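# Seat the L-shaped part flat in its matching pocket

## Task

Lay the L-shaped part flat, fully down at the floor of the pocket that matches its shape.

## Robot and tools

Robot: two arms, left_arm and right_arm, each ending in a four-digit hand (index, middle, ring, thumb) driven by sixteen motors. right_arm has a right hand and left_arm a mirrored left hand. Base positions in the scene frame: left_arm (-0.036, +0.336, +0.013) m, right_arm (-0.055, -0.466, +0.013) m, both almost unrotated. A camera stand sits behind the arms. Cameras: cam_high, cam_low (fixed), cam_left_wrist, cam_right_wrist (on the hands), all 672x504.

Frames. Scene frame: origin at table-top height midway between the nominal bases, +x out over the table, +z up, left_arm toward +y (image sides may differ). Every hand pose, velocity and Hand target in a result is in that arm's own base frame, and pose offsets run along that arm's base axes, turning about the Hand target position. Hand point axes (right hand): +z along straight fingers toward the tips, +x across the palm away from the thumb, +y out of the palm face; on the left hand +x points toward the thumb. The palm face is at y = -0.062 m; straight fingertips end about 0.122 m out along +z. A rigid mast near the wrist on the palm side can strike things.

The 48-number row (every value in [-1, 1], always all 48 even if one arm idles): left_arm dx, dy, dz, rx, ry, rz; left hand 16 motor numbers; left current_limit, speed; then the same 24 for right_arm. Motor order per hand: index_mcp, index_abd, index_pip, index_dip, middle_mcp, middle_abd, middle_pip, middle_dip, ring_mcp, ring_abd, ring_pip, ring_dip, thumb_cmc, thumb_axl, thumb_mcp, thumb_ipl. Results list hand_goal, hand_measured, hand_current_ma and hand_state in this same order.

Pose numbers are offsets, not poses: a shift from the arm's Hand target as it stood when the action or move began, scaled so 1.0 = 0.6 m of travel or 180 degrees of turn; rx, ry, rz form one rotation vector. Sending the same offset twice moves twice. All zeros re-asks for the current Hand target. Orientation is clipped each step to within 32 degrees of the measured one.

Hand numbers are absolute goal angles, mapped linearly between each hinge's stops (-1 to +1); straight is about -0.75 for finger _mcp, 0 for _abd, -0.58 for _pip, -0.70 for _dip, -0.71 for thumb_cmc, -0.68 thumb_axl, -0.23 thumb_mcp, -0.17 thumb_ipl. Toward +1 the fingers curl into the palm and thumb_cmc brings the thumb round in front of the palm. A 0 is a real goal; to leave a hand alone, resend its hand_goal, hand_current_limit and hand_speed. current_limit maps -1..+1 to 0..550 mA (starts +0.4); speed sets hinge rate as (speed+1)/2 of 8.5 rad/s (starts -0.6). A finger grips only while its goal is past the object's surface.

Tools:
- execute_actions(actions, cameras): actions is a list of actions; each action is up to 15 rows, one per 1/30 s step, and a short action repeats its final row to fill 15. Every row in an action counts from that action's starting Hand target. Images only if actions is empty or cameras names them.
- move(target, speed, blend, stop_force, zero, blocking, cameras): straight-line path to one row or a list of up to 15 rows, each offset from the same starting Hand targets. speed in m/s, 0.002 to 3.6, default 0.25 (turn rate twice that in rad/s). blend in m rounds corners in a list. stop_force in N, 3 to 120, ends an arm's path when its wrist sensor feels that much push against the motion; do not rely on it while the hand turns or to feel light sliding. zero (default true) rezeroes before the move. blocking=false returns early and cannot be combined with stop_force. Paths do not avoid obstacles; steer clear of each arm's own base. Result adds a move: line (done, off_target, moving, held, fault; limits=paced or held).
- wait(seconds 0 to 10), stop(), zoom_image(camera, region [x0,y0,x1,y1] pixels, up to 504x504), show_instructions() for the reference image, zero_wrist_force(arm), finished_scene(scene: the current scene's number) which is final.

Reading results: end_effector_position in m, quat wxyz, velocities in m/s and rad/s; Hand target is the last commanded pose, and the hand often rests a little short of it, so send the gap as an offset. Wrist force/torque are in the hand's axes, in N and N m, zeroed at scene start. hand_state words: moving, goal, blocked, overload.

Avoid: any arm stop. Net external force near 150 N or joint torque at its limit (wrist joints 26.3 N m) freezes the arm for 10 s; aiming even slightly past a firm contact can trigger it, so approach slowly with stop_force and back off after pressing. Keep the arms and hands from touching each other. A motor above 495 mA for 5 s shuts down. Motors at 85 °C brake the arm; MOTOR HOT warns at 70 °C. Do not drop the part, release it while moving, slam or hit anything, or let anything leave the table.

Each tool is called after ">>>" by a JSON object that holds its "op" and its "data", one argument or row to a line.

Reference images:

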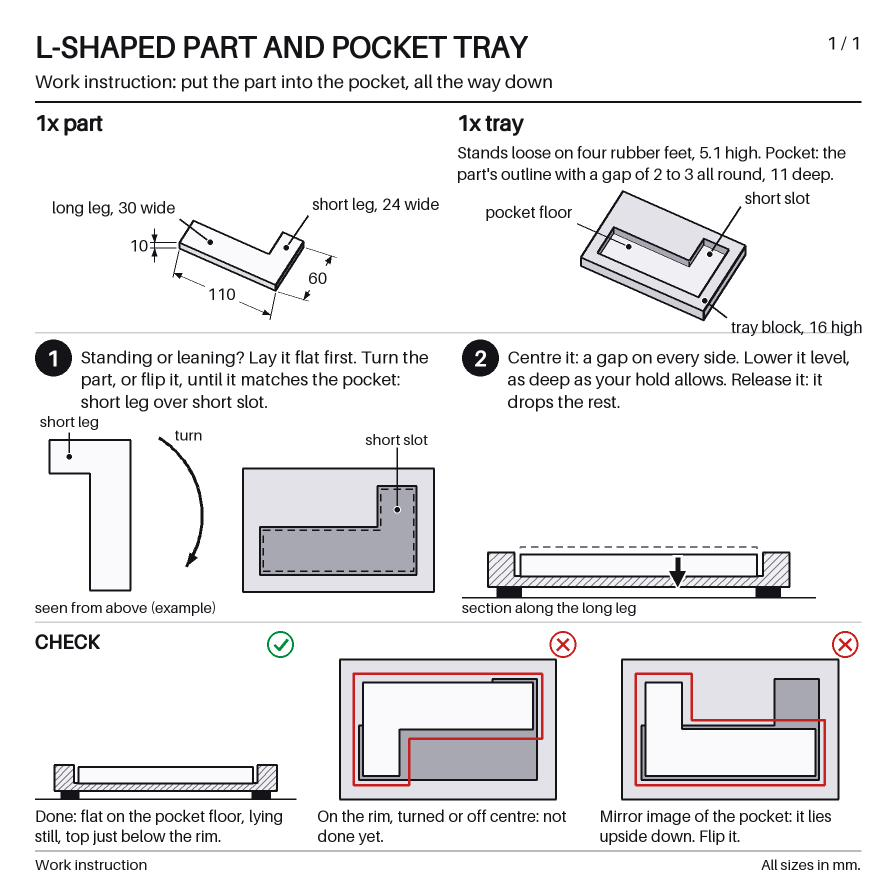

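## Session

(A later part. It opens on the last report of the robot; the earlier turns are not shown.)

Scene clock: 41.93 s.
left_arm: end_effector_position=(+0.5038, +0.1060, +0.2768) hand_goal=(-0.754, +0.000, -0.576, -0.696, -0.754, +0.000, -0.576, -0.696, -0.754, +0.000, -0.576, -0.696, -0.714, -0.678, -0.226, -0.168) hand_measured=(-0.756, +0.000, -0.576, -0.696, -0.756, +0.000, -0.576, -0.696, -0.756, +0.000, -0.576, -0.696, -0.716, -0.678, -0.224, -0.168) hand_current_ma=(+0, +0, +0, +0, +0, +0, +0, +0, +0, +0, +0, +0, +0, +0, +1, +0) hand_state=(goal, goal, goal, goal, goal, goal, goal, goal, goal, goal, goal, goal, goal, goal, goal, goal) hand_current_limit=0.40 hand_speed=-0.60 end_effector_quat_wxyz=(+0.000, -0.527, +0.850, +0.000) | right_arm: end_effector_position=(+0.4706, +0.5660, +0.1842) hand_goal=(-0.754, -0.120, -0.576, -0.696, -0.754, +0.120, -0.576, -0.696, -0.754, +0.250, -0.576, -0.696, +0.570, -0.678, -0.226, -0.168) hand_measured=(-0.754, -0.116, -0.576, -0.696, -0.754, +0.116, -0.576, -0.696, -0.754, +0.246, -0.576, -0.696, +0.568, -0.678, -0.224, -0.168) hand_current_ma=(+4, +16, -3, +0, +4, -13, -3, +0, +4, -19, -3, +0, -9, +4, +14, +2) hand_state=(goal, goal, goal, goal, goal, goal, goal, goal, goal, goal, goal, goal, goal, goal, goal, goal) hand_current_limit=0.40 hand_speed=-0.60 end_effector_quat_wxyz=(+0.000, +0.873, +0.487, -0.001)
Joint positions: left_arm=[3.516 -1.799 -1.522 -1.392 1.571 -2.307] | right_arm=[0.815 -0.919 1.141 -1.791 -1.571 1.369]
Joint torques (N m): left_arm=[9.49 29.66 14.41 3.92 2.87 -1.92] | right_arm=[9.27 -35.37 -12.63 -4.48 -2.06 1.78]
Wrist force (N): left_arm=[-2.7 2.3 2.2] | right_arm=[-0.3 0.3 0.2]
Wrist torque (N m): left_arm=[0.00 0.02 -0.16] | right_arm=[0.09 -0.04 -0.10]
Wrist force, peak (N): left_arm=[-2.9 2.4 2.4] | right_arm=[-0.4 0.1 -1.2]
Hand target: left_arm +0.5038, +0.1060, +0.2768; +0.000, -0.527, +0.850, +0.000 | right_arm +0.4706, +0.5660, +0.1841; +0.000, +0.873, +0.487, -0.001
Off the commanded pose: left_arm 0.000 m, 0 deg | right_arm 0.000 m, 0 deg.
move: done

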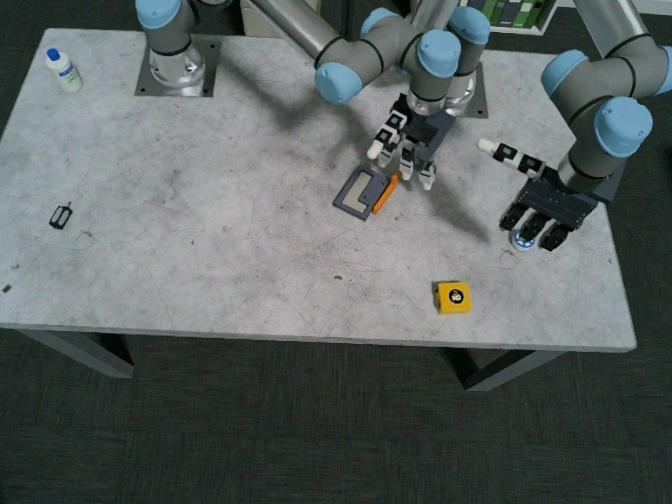

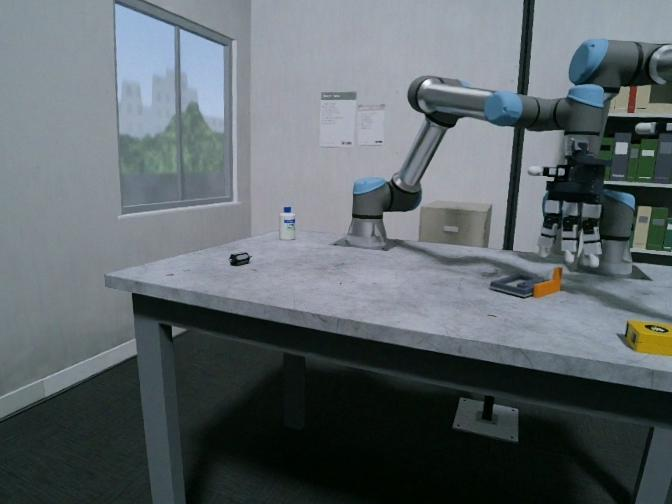

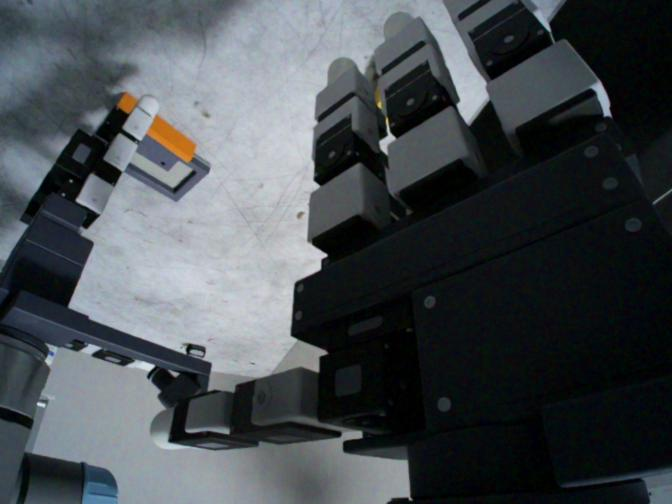

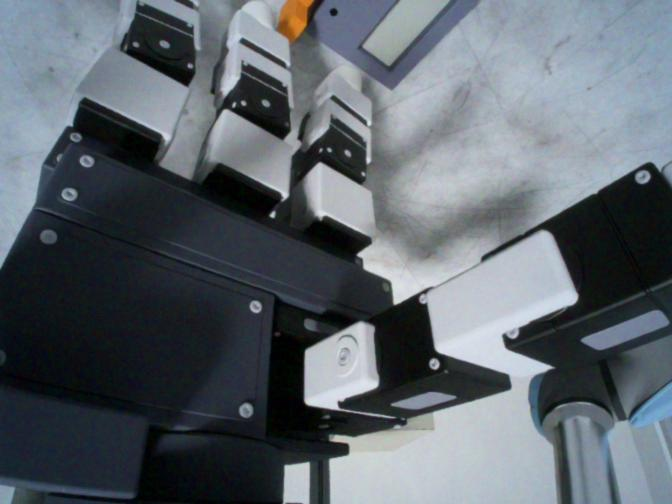

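>>> {"op": "move", "data": {
  "target": [
    [0, 0, 0, 0, 0, 0, -0.754, 0, -0.576, -0.696, -0.754, 0, -0.576, -0.696, -0.754, 0, -0.576, -0.696, -0.714, -0.678, -0.226, -0.168, 0.4, -0.6, 0.003, 0.005, -0.065, 0, 0, 0, -0.754, -0.12, -0.576, -0.696, -0.754, 0.12, -0.576, -0.696, -0.754, 0.25, -0.576, -0.696, 0.571, -0.678, -0.226, -0.168, 0.4, -0.6]
  ],
  "speed": 0.08,
  "cameras": ["all"]
}}

>>> {"op": "zoom_image", "data": {
  "camera": "cam_right_wrist",
  "region": [200, 0, 450, 180]
}}

>>> {"op": "zoom_image", "data": {
  "camera": "cam_high",
  "region": [340, 120, 440, 220]
}}

>>> {"op": "zoom_image", "data": {
  "camera": "cam_low",
  "region": [480, 200, 600, 310]
}}

Scene clock: 44.03 s.
left_arm: end_effector_position=(+0.5038, +0.1060, +0.2768) hand_goal=(-0.754, +0.000, -0.576, -0.696, -0.754, +0.000, -0.576, -0.696, -0.754, +0.000, -0.576, -0.696, -0.714, -0.678, -0.226, -0.168) hand_measured=(-0.756, +0.000, -0.576, -0.696, -0.756, +0.000, -0.576, -0.696, -0.756, +0.000, -0.576, -0.696, -0.716, -0.678, -0.224, -0.168) hand_current_ma=(+0, +0, +0, +0, +0, +0, +0, +0, +0, +0, +0, +0, +0, +0, +1, +0) hand_state=(goal, goal, goal, goal, goal, goal, goal, goal, goal, goal, goal, goal, goal, goal, goal, goal) hand_current_limit=0.40 hand_speed=-0.60 end_effector_quat_wxyz=(+0.000, -0.527, +0.850, +0.000) | right_arm: end_effector_position=(+0.4723, +0.5689, +0.1453) hand_goal=(-0.754, -0.120, -0.576, -0.696, -0.754, +0.120, -0.576, -0.696, -0.754, +0.250, -0.576, -0.696, +0.570, -0.678, -0.226, -0.168) hand_measured=(-0.754, -0.116, -0.576, -0.696, -0.754, +0.116, -0.576, -0.696, -0.754, +0.246, -0.576, -0.696, +0.568, -0.678, -0.224, -0.168) hand_current_ma=(+4, +16, -3, +0, +4, -13, -3, +0, +4, -19, -3, +0, -9, +4, +14, +2) hand_state=(goal, goal, goal, goal, goal, goal, goal, goal, goal, goal, goal, goal, goal, goal, goal, goal) hand_current_limit=0.40 hand_speed=-0.60 end_effector_quat_wxyz=(+0.000, +0.873, +0.487, -0.001)
Joint positions: left_arm=[3.516 -1.799 -1.522 -1.392 1.571 -2.307] | right_arm=[0.816 -0.884 1.185 -1.87 -1.571 1.37]
Joint torques (N m): left_arm=[9.18 30.26 14.73 4.06 2.73 -1.77] | right_arm=[9.32 -36.42 -10.13 -4.38 -0.69 1.7]
Wrist force (N): left_arm=[-2.7 2.0 2.3] | right_arm=[-0.1 -0.2 0.2]
Wrist torque (N m): left_arm=[-0.05 0.02 -0.16] | right_arm=[0.01 -0.05 -0.09]
Wrist force, peak (N): left_arm=[-2.8 2.4 2.4] | right_arm=[-0.8 0.0 0.5]
Hand target: left_arm +0.5038, +0.1060, +0.2768; +0.000, -0.527, +0.850, +0.000 | right_arm +0.4724, +0.5690, +0.1451; +0.000, +0.873, +0.487, -0.001
Off the commanded pose: left_arm 0.000 m, 0 deg | right_arm 0.000 m, 0 deg.
move: done

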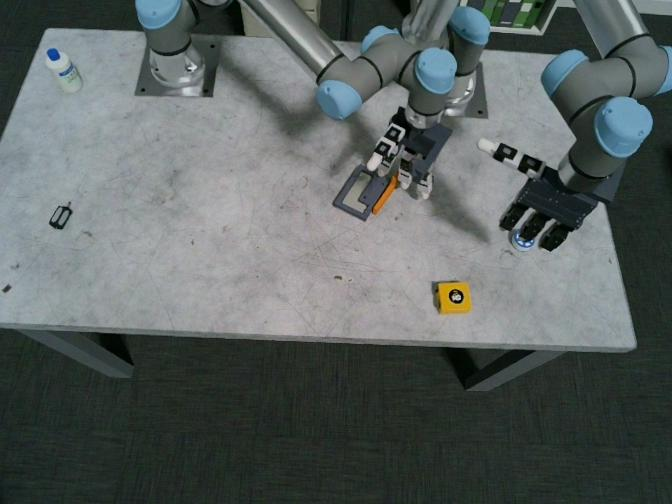

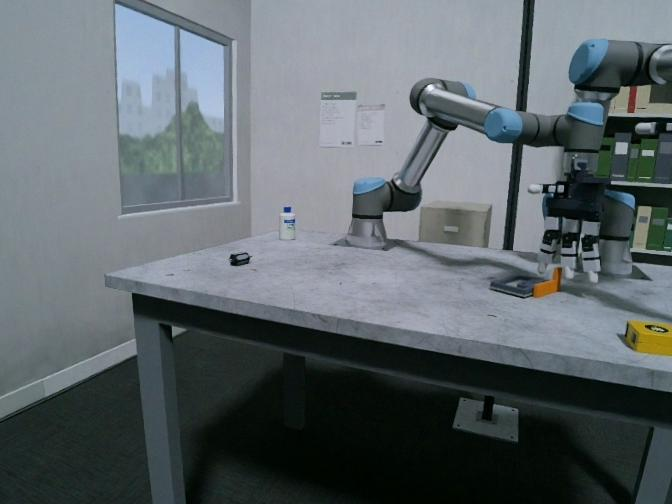

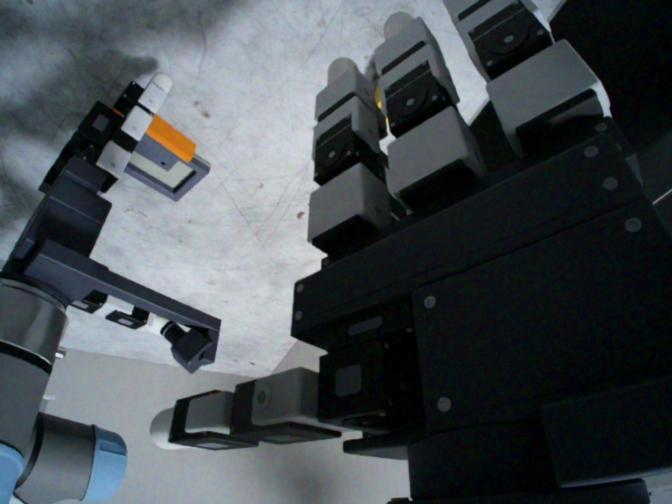

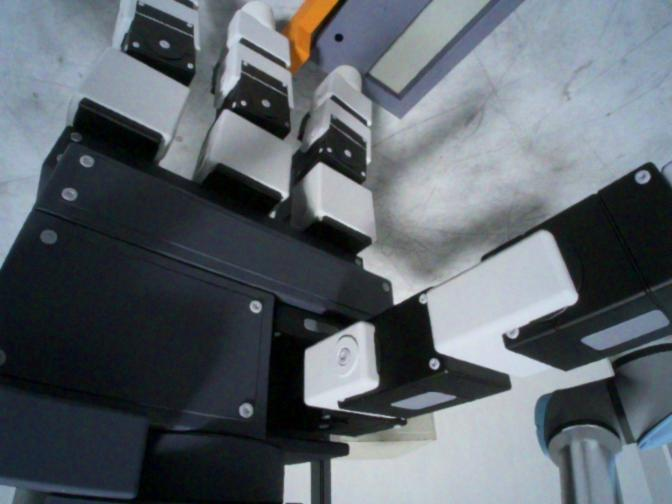

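Scaled by 2.016 from the camera's 672x504 image, which has a finer 960x720 frame.

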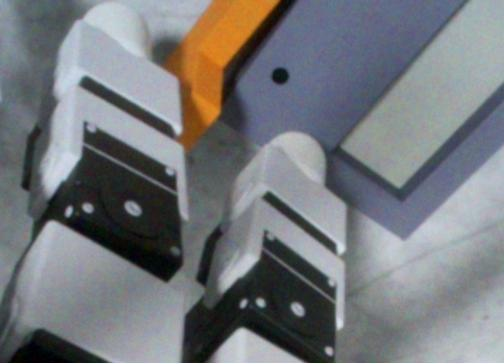

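Scaled by 5.040 from the camera's 672x504 image, which has a finer 960x720 frame.

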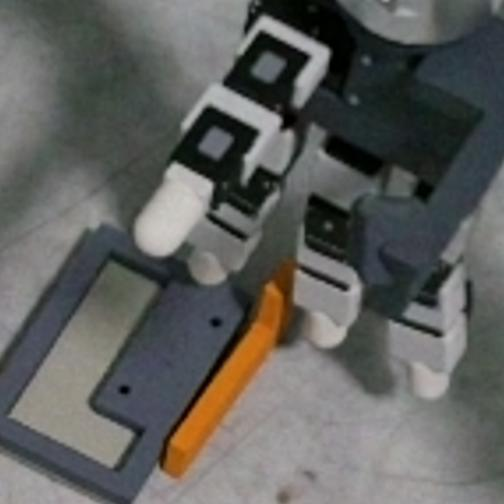

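Scaled by 4.200 from the camera's 672x504 image, which has a finer 960x720 frame.

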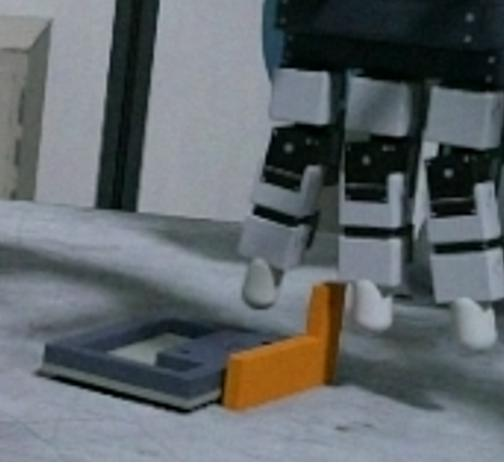

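>>> {"op": "move", "data": {
  "target": [
    [0, 0, 0, 0, 0, 0, -0.754, 0, -0.576, -0.696, -0.754, 0, -0.576, -0.696, -0.754, 0, -0.576, -0.696, -0.714, -0.678, -0.226, -0.168, 0.4, -0.6, 0, 0, 0, 0, 0, 0, -0.754, 0.2, -0.576, -0.696, -0.754, -0.2, -0.576, -0.696, -0.754, 0.25, -0.576, -0.696, 0.571, -0.678, -0.226, -0.168, 0.4, -0.92]
  ],
  "speed": 0.08,
  "cameras": ["all"]
}}

>>> {"op": "zoom_image", "data": {
  "camera": "cam_right_wrist",
  "region": [200, 0, 450, 180]
}}

>>> {"op": "zoom_image", "data": {
  "camera": "cam_high",
  "region": [340, 120, 440, 220]
}}

>>> {"op": "zoom_image", "data": {
  "camera": "cam_low",
  "region": [480, 200, 600, 310]
}}

Scene clock: 45.97 s.
left_arm: end_effector_position=(+0.5038, +0.1060, +0.2768) hand_goal=(-0.754, +0.000, -0.576, -0.696, -0.754, +0.000, -0.576, -0.696, -0.754, +0.000, -0.576, -0.696, -0.714, -0.678, -0.226, -0.168) hand_measured=(-0.756, +0.000, -0.576, -0.696, -0.756, +0.000, -0.576, -0.696, -0.756, +0.000, -0.576, -0.696, -0.716, -0.678, -0.224, -0.168) hand_current_ma=(+0, +0, +0, +0, +0, +0, +0, +0, +0, +0, +0, +0, +0, +0, +1, +0) hand_state=(goal, goal, goal, goal, goal, goal, goal, goal, goal, goal, goal, goal, goal, goal, goal, goal) hand_current_limit=0.40 hand_speed=-0.60 end_effector_quat_wxyz=(+0.000, -0.527, +0.850, +0.000) | right_arm: end_effector_position=(+0.4724, +0.5690, +0.1451) hand_goal=(-0.754, +0.200, -0.576, -0.696, -0.754, -0.200, -0.576, -0.696, -0.754, +0.250, -0.576, -0.696, +0.570, -0.678, -0.226, -0.168) hand_measured=(-0.754, +0.086, -0.576, -0.696, -0.754, -0.080, -0.576, -0.696, -0.754, +0.246, -0.576, -0.696, +0.568, -0.678, -0.224, -0.168) hand_current_ma=(+5, -385, -3, +0, +4, +385, -3, +0, +4, -19, -3, +0, -9, +4, +14, +2) hand_state=(goal, moving, goal, goal, goal, blocked, goal, goal, goal, goal, goal, goal, goal, goal, goal, goal) hand_current_limit=0.40 hand_speed=-0.92 end_effector_quat_wxyz=(+0.000, +0.873, +0.487, -0.001)
Joint positions: left_arm=[3.516 -1.799 -1.522 -1.392 1.571 -2.307] | right_arm=[0.816 -0.884 1.185 -1.87 -1.571 1.37]
Joint torques (N m): left_arm=[7.97 29.46 16.04 3.65 2.75 -1.99] | right_arm=[9.54 -36.57 -9.68 -4.35 -0.68 1.69]
Wrist force (N): left_arm=[-2.6 2.2 1.9] | right_arm=[0.0 0.1 0.5]
Wrist torque (N m): left_arm=[0.02 0.01 -0.15] | right_arm=[0.03 -0.08 -0.07]
Wrist force, peak (N): left_arm=[-2.7 2.6 2.0] | right_arm=[-0.3 0.1 0.6]
Hand target: left_arm +0.5038, +0.1060, +0.2768; +0.000, -0.527, +0.850, +0.000 | right_arm +0.4724, +0.5690, +0.1451; +0.000, +0.873, +0.487, -0.001
Off the commanded pose: left_arm 0.000 m, 0 deg | right_arm 0.000 m, 0 deg.
move: done

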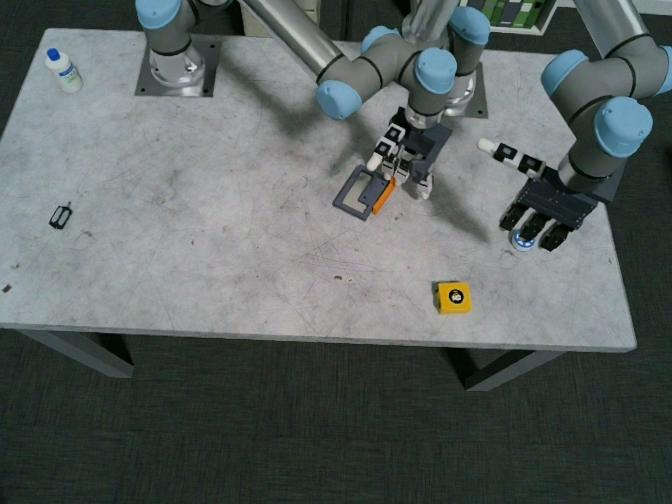

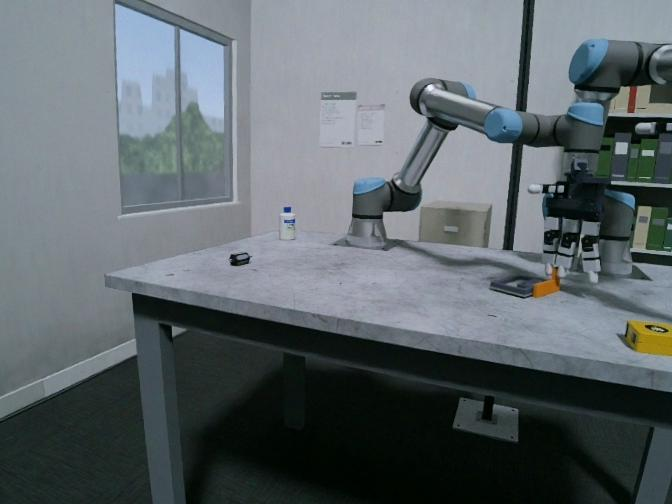

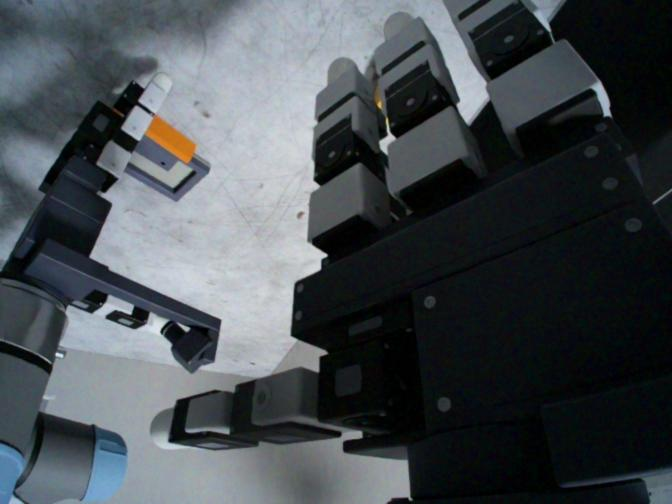

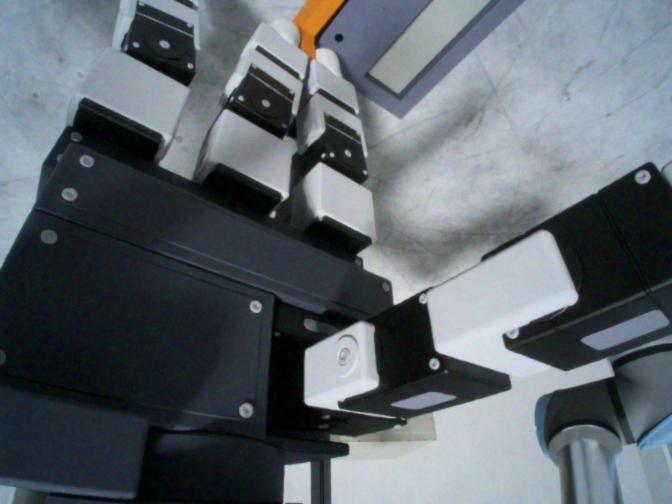

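Scaled by 2.016 from the camera's 672x504 image, which has a finer 960x720 frame.

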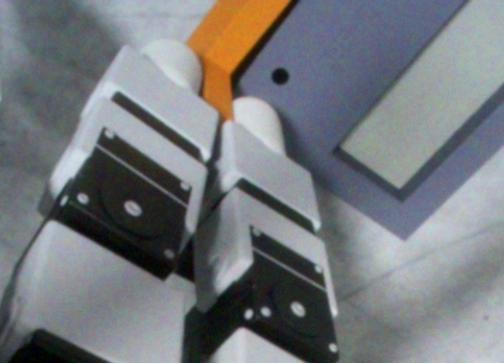

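Scaled by 5.040 from the camera's 672x504 image, which has a finer 960x720 frame.

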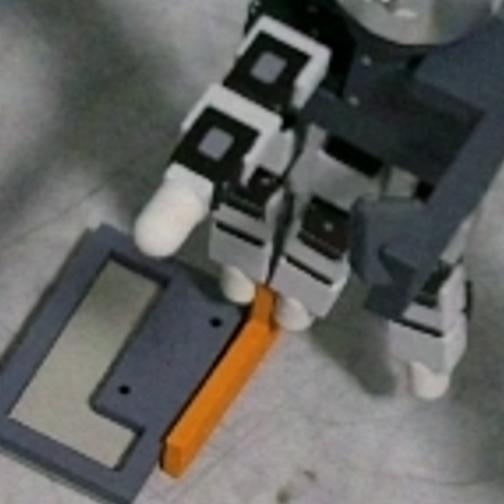

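Scaled by 4.200 from the camera's 672x504 image, which has a finer 960x720 frame.

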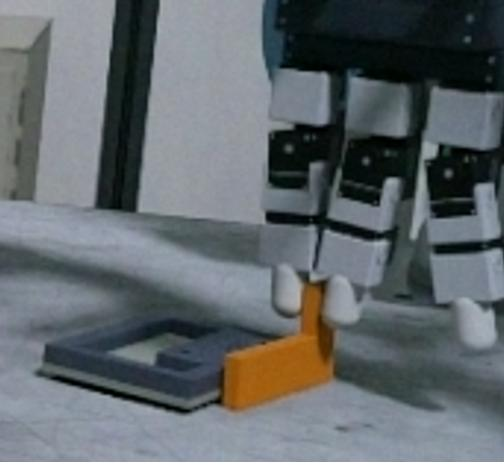

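>>> {"op": "move", "data": {
  "target": [
    [0.0, 0.28, 0.1, 0, 0, 0, -0.754, 0, -0.576, -0.696, -0.754, 0, -0.576, -0.696, -0.754, 0, -0.576, -0.696, -0.714, -0.678, -0.226, -0.168, 0.4, -0.6, 0.008, 0.0144, 0.025, 0, 0, 0, -0.754, 0.2, -0.576, -0.696, -0.754, -0.2, -0.576, -0.696, -0.754, 0.25, -0.576, -0.696, 0.571, -0.678, -0.226, -0.168, 0.4, -0.92]
  ],
  "speed": 0.1,
  "cameras": ["all"]
}}

>>> {"op": "zoom_image", "data": {
  "camera": "cam_high",
  "region": [340, 120, 440, 220]
}}

>>> {"op": "zoom_image", "data": {
  "camera": "cam_low",
  "region": [480, 200, 600, 310]
}}

Scene clock: 49.50 s.
left_arm: end_effector_position=(+0.5038, +0.2739, +0.3367) hand_goal=(-0.754, +0.000, -0.576, -0.696, -0.754, +0.000, -0.576, -0.696, -0.754, +0.000, -0.576, -0.696, -0.714, -0.678, -0.226, -0.168) hand_measured=(-0.756, +0.000, -0.576, -0.696, -0.756, +0.000, -0.576, -0.696, -0.756, +0.000, -0.576, -0.696, -0.716, -0.678, -0.224, -0.168) hand_current_ma=(+0, +0, +0, +0, +0, +0, +0, +0, +0, +0, +0, +0, +0, +0, +1, +0) hand_state=(goal, goal, goal, goal, goal, goal, goal, goal, goal, goal, goal, goal, goal, goal, goal, goal) hand_current_limit=0.40 hand_speed=-0.60 end_effector_quat_wxyz=(+0.000, -0.527, +0.850, +0.000) | right_arm: end_effector_position=(+0.4772, +0.5776, +0.1601) hand_goal=(-0.754, +0.200, -0.576, -0.696, -0.754, -0.200, -0.576, -0.696, -0.754, +0.250, -0.576, -0.696, +0.570, -0.678, -0.226, -0.168) hand_measured=(-0.754, +0.086, -0.576, -0.696, -0.754, -0.080, -0.576, -0.696, -0.754, +0.246, -0.576, -0.696, +0.568, -0.678, -0.224, -0.168) hand_current_ma=(+5, -385, -3, +0, +4, +385, -3, +0, +4, -19, -3, +0, -9, +4, +14, +2) hand_state=(goal, blocked, goal, goal, goal, blocked, goal, goal, goal, goal, goal, goal, goal, goal, goal, goal) hand_current_limit=0.40 hand_speed=-0.92 end_effector_quat_wxyz=(+0.000, +0.873, +0.487, -0.001)
Joint positions: left_arm=[3.76 -1.9 -1.237 -1.576 1.571 -2.062] | right_arm=[0.82 -0.87 1.121 -1.82 -1.571 1.373]
Joint torques (N m): left_arm=[9.32 36.82 33.9 0.79 -2.49 1.71] | right_arm=[9.82 -37.29 -35.47 -0.64 0.19 1.51]
Wrist force (N): left_arm=[-2.7 2.3 1.6] | right_arm=[-0.4 0.2 0.5]
Wrist torque (N m): left_arm=[0.00 0.00 -0.37] | right_arm=[0.10 -0.01 -0.10]
Wrist force, peak (N): left_arm=[-2.9 2.4 2.4] | right_arm=[-0.6 0.3 0.7]
Hand target: left_arm +0.5038, +0.2740, +0.3368; +0.000, -0.527, +0.850, +0.000 | right_arm +0.4772, +0.5776, +0.1601; +0.000, +0.873, +0.487, -0.001
Off the commanded pose: left_arm 0.000 m, 0 deg | right_arm 0.000 m, 0 deg.
move: done

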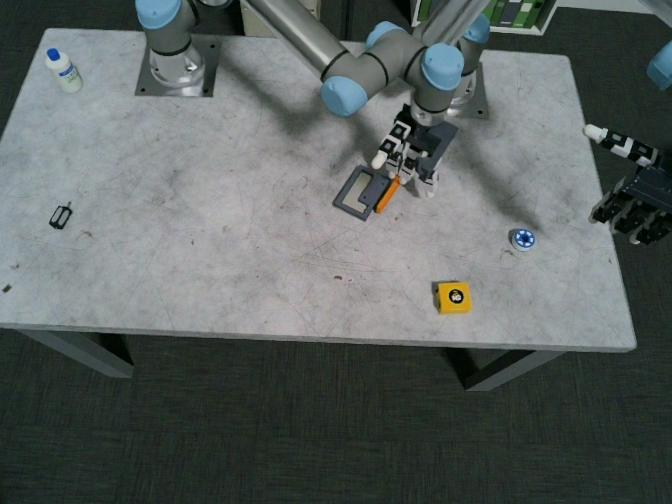

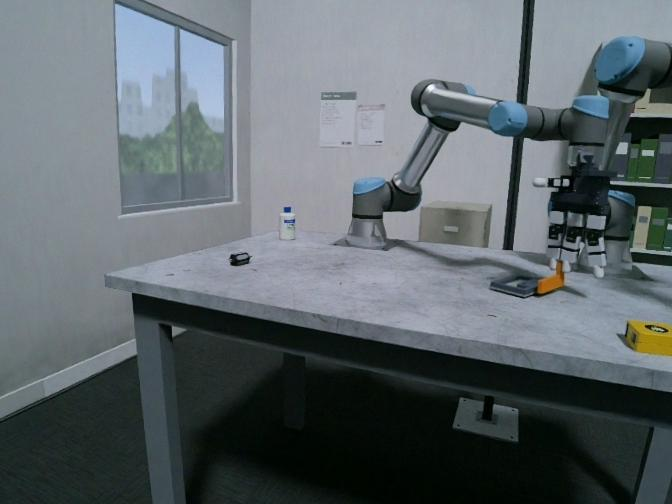

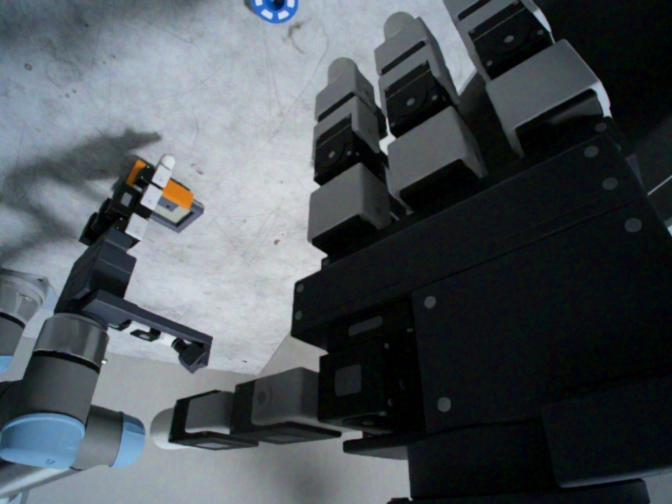

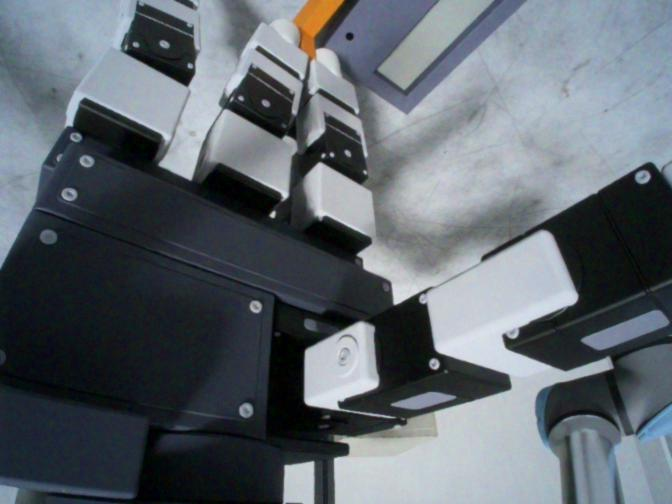

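Scaled by 5.040 from the camera's 672x504 image, which has a finer 960x720 frame.

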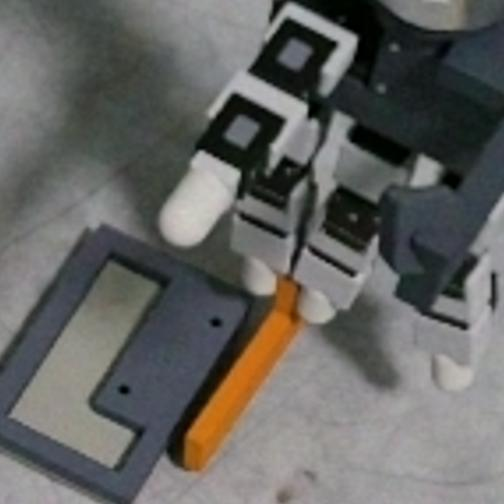

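Scaled by 4.200 from the camera's 672x504 image, which has a finer 960x720 frame.

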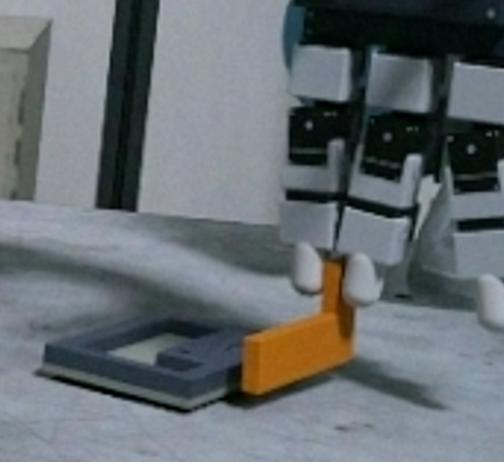

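>>> {"op": "move", "data": {
  "target": [
    [0, 0, 0, 0, 0, 0, -0.754, 0, -0.576, -0.696, -0.754, 0, -0.576, -0.696, -0.754, 0, -0.576, -0.696, -0.714, -0.678, -0.226, -0.168, 0.4, -0.6, 0, 0, 0.07, 0, 0, 0, -0.754, 0.2, -0.576, -0.696, -0.754, -0.2, -0.576, -0.696, -0.754, 0.25, -0.576, -0.696, 0.571, -0.678, -0.226, -0.168, 0.4, -0.92],
    [0, 0, 0, 0, 0, 0, -0.754, 0, -0.576, -0.696, -0.754, 0, -0.576, -0.696, -0.754, 0, -0.576, -0.696, -0.714, -0.678, -0.226, -0.168, 0.4, -0.6, 0.34, -0.532, 0.07, 0, 0, -0.17, -0.754, 0.2, -0.576, -0.696, -0.754, -0.2, -0.576, -0.696, -0.754, 0.25, -0.576, -0.696, 0.571, -0.678, -0.226, -0.168, 0.4, -0.92]
  ],
  "speed": 0.2,
  "blend": 0.02,
  "cameras": ["all"]
}}

>>> {"op": "zoom_image", "data": {
  "camera": "cam_high",
  "region": [280, 170, 420, 290]
}}

>>> {"op": "zoom_image", "data": {
  "camera": "cam_low",
  "region": [380, 200, 540, 340]
}}

Scene clock: 54.00 s.
left_arm: end_effector_position=(+0.5038, +0.2740, +0.3368) hand_goal=(-0.754, +0.000, -0.576, -0.696, -0.754, +0.000, -0.576, -0.696, -0.754, +0.000, -0.576, -0.696, -0.714, -0.678, -0.226, -0.168) hand_measured=(-0.756, +0.000, -0.576, -0.696, -0.756, +0.000, -0.576, -0.696, -0.756, +0.000, -0.576, -0.696, -0.716, -0.678, -0.224, -0.168) hand_current_ma=(+0, +0, +0, +0, +0, +0, +0, +0, +0, +0, +0, +0, +0, +0, +1, +0) hand_state=(goal, goal, goal, goal, goal, goal, goal, goal, goal, goal, goal, goal, goal, goal, goal, goal) hand_current_limit=0.40 hand_speed=-0.60 end_effector_quat_wxyz=(+0.000, -0.527, +0.850, +0.000) | right_arm: end_effector_position=(+0.6810, +0.2586, +0.2021) hand_goal=(-0.754, +0.200, -0.576, -0.696, -0.754, -0.200, -0.576, -0.696, -0.754, +0.250, -0.576, -0.696, +0.570, -0.678, -0.226, -0.168) hand_measured=(-0.752, +0.086, -0.576, -0.696, -0.754, -0.080, -0.576, -0.696, -0.754, +0.246, -0.576, -0.696, +0.568, -0.678, -0.224, -0.168) hand_current_ma=(+6, -385, -3, +0, +1, +385, -3, +0, +4, -18, -3, +0, -8, +4, +15, +2) hand_state=(goal, blocked, goal, goal, goal, blocked, goal, goal, goal, goal, goal, goal, goal, goal, goal, goal) hand_current_limit=0.40 hand_speed=-0.92 end_effector_quat_wxyz=(+0.000, +0.971, +0.239, -0.001)
Joint positions: left_arm=[3.76 -1.901 -1.236 -1.576 1.571 -2.062] | right_arm=[0.3 -0.943 1.135 -1.761 -1.571 1.388]
Joint torques (N m): left_arm=[9.01 35.75 34.59 0.39 -2.69 1.32] | right_arm=[-8.92 -36.81 -36.77 -0.32 2.06 1.65]
Wrist force (N): left_arm=[-2.4 2.3 2.1] | right_arm=[-0.2 -0.3 0.7]
Wrist torque (N m): left_arm=[-0.05 -0.02 -0.35] | right_arm=[0.00 -0.07 -0.07]
Wrist force, peak (N): left_arm=[-2.6 2.5 2.1] | right_arm=[-0.4 0.2 2.0]
Hand target: left_arm +0.5038, +0.2740, +0.3368; +0.000, -0.527, +0.850, +0.000 | right_arm +0.6812, +0.2584, +0.2021; +0.000, +0.971, +0.239, -0.001
Off the commanded pose: left_arm 0.000 m, 0 deg | right_arm 0.000 m, 0 deg.
move: done

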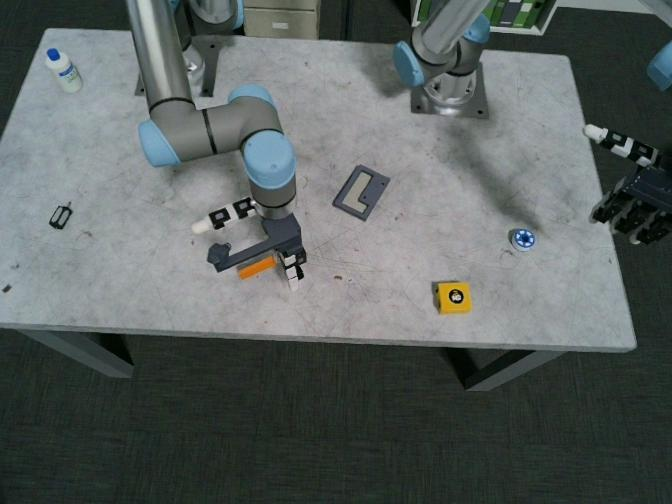

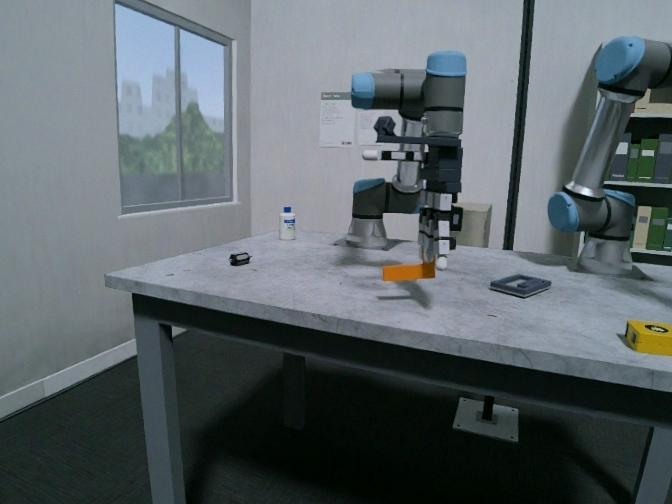

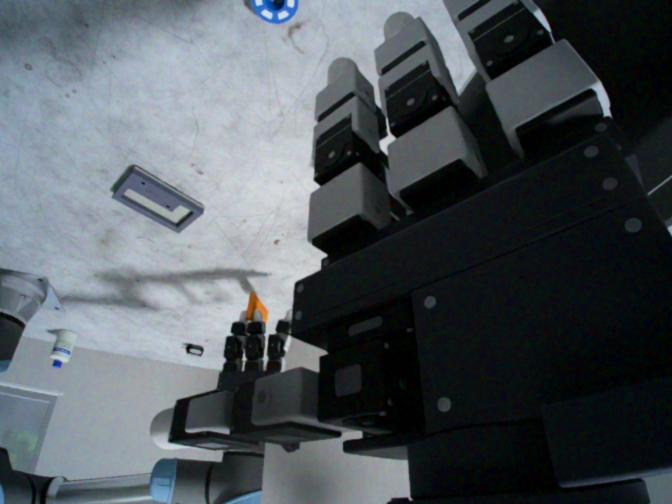

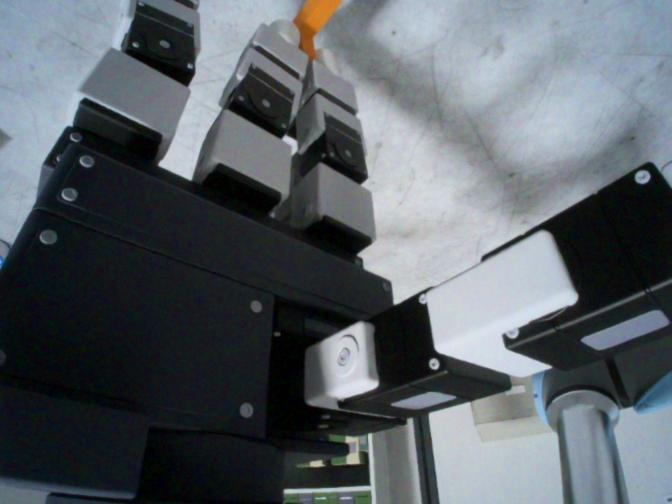

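Scaled by 3.600 from the camera's 672x504 image, which has a finer 960x720 frame.

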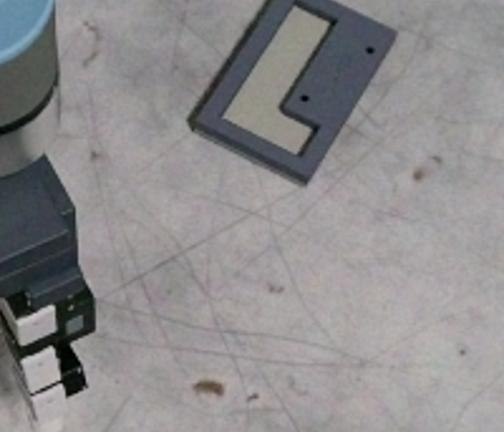

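Scaled by 3.150 from the camera's 672x504 image, which has a finer 960x720 frame.

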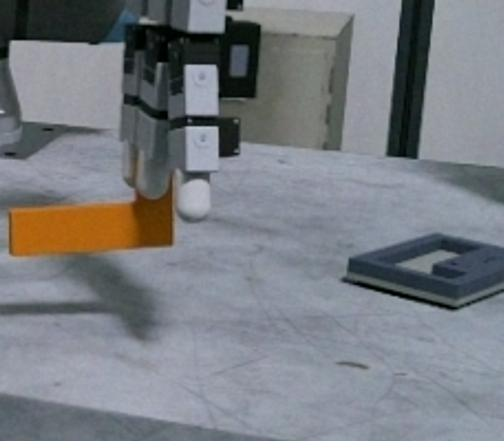

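>>> {"op": "move", "data": {
  "target": [0, 0, 0, 0, 0, 0, -0.754, 0, -0.576, -0.696, -0.754, 0, -0.576, -0.696, -0.754, 0, -0.576, -0.696, -0.714, -0.678, -0.226, -0.168, 0.4, -0.6, -0.2097, -0.1098, -0.1775, 0.16, -0.305, 0, -0.754, 0.2, -0.576, -0.696, -0.754, -0.2, -0.576, -0.696, -0.754, 0.25, -0.576, -0.696, 0.571, -0.678, -0.226, -0.168, 0.4, -0.92],
  "speed": 0.25,
  "cameras": ["all"]
}}

>>> {"op": "zoom_image", "data": {
  "camera": "cam_low",
  "region": [340, 160, 500, 320]
}}

>>> {"op": "zoom_image", "data": {
  "camera": "cam_high",
  "region": [180, 180, 340, 320]
}}

Scene clock: 57.97 s.
left_arm: end_effector_position=(+0.5038, +0.2740, +0.3368) hand_goal=(-0.754, +0.000, -0.576, -0.696, -0.754, +0.000, -0.576, -0.696, -0.754, +0.000, -0.576, -0.696, -0.714, -0.678, -0.226, -0.168) hand_measured=(-0.756, +0.000, -0.576, -0.696, -0.756, +0.000, -0.576, -0.696, -0.756, +0.000, -0.576, -0.696, -0.716, -0.678, -0.224, -0.168) hand_current_ma=(+0, +0, +0, +0, +0, +0, +0, +0, +0, +0, +0, +0, +0, +0, +1, +0) hand_state=(goal, goal, goal, goal, goal, goal, goal, goal, goal, goal, goal, goal, goal, goal, goal, goal) hand_current_limit=0.40 hand_speed=-0.60 end_effector_quat_wxyz=(+0.000, -0.527, +0.850, +0.000) | right_arm: end_effector_position=(+0.5553, +0.1925, +0.0956) hand_goal=(-0.754, +0.200, -0.576, -0.696, -0.754, -0.200, -0.576, -0.696, -0.754, +0.250, -0.576, -0.696, +0.570, -0.678, -0.226, -0.168) hand_measured=(-0.754, +0.086, -0.576, -0.696, -0.754, -0.080, -0.576, -0.696, -0.754, +0.246, -0.576, -0.696, +0.564, -0.678, -0.224, -0.168) hand_current_ma=(+2, -385, -3, +0, +3, +385, -3, +0, +4, -18, -3, +0, -24, +4, +15, +2) hand_state=(goal, blocked, goal, goal, goal, blocked, goal, goal, goal, goal, goal, goal, goal, goal, goal, goal) hand_current_limit=0.40 hand_speed=-0.92 end_effector_quat_wxyz=(-0.123, +0.833, +0.205, +0.499)
Joint positions: left_arm=[3.76 -1.901 -1.236 -1.576 1.571 -2.062] | right_arm=[0.127 -0.998 2.347 -3.973 -1.258 1.397]
Joint torques (N m): left_arm=[9.86 35.3 34.34 0.37 -2.7 1.41] | right_arm=[-9.04 -16.61 4.89 -4.88 2.52 1.51]
Wrist force (N): left_arm=[-2.6 2.1 2.0] | right_arm=[-0.7 0.0 1.6]
Wrist torque (N m): left_arm=[-0.06 0.00 -0.37] | right_arm=[0.01 0.04 -0.06]
Wrist force, peak (N): left_arm=[-2.5 2.6 2.2] | right_arm=[-0.7 0.1 1.7]
Hand target: left_arm +0.5038, +0.2740, +0.3368; +0.000, -0.527, +0.850, +0.000 | right_arm +0.5553, +0.1925, +0.0956; -0.123, +0.833, +0.205, +0.499
Off the commanded pose: left_arm 0.000 m, 0 deg | right_arm 0.000 m, 0 deg.
move: done

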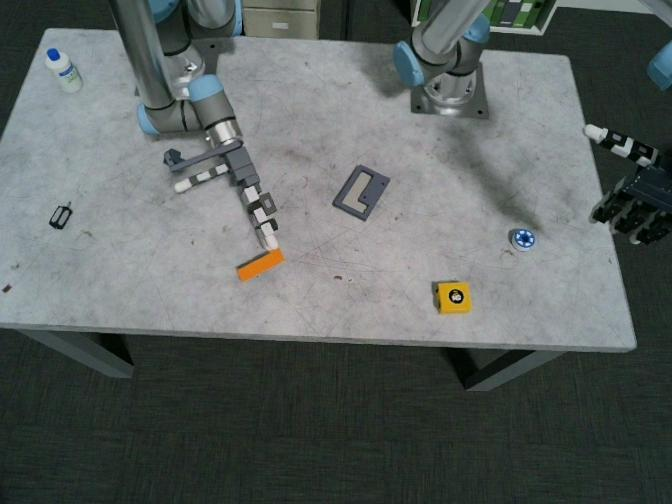

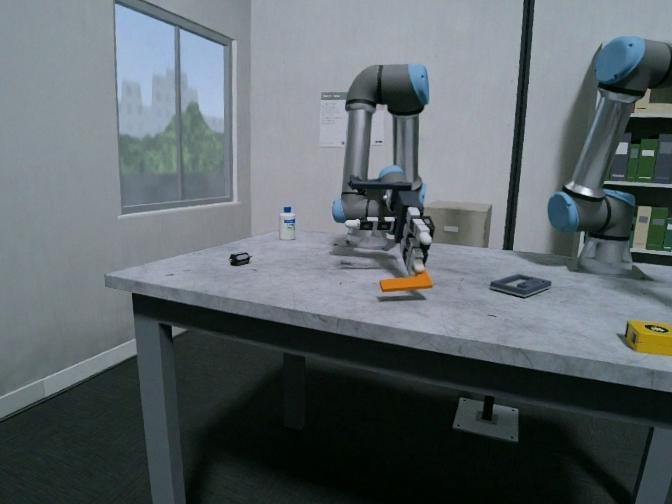

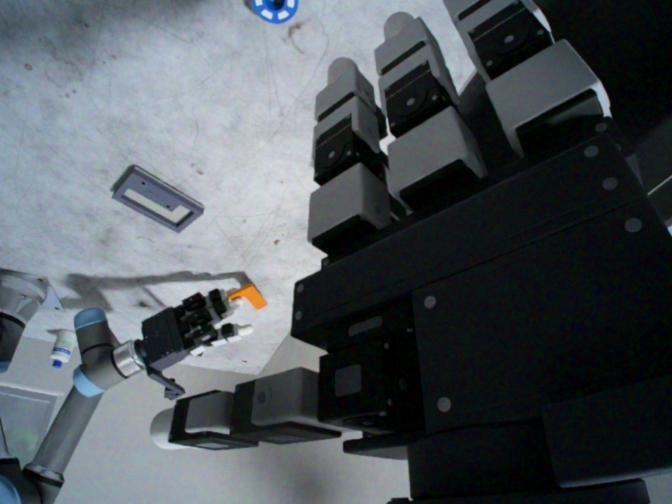

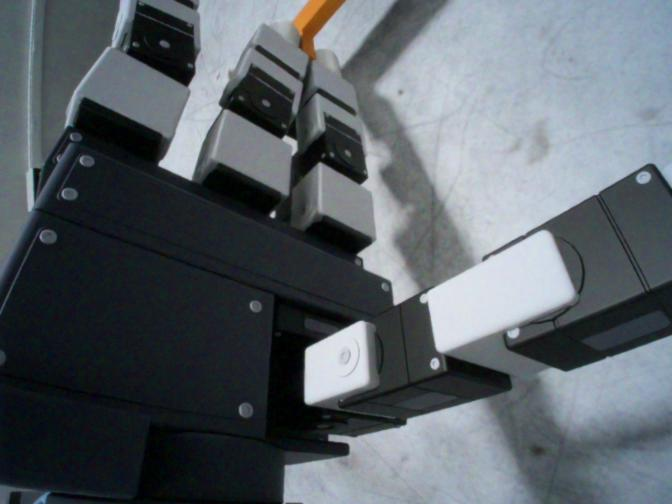

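Scaled by 3.150 from the camera's 672x504 image, which has a finer 960x720 frame.

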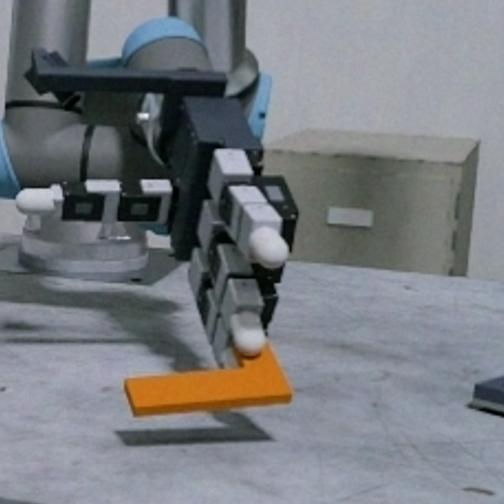

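Scaled by 3.150 from the camera's 672x504 image, which has a finer 960x720 frame.

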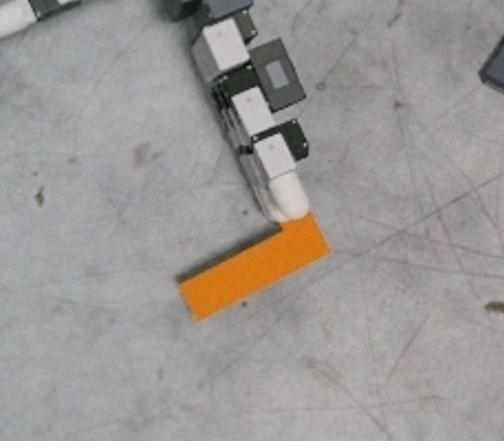

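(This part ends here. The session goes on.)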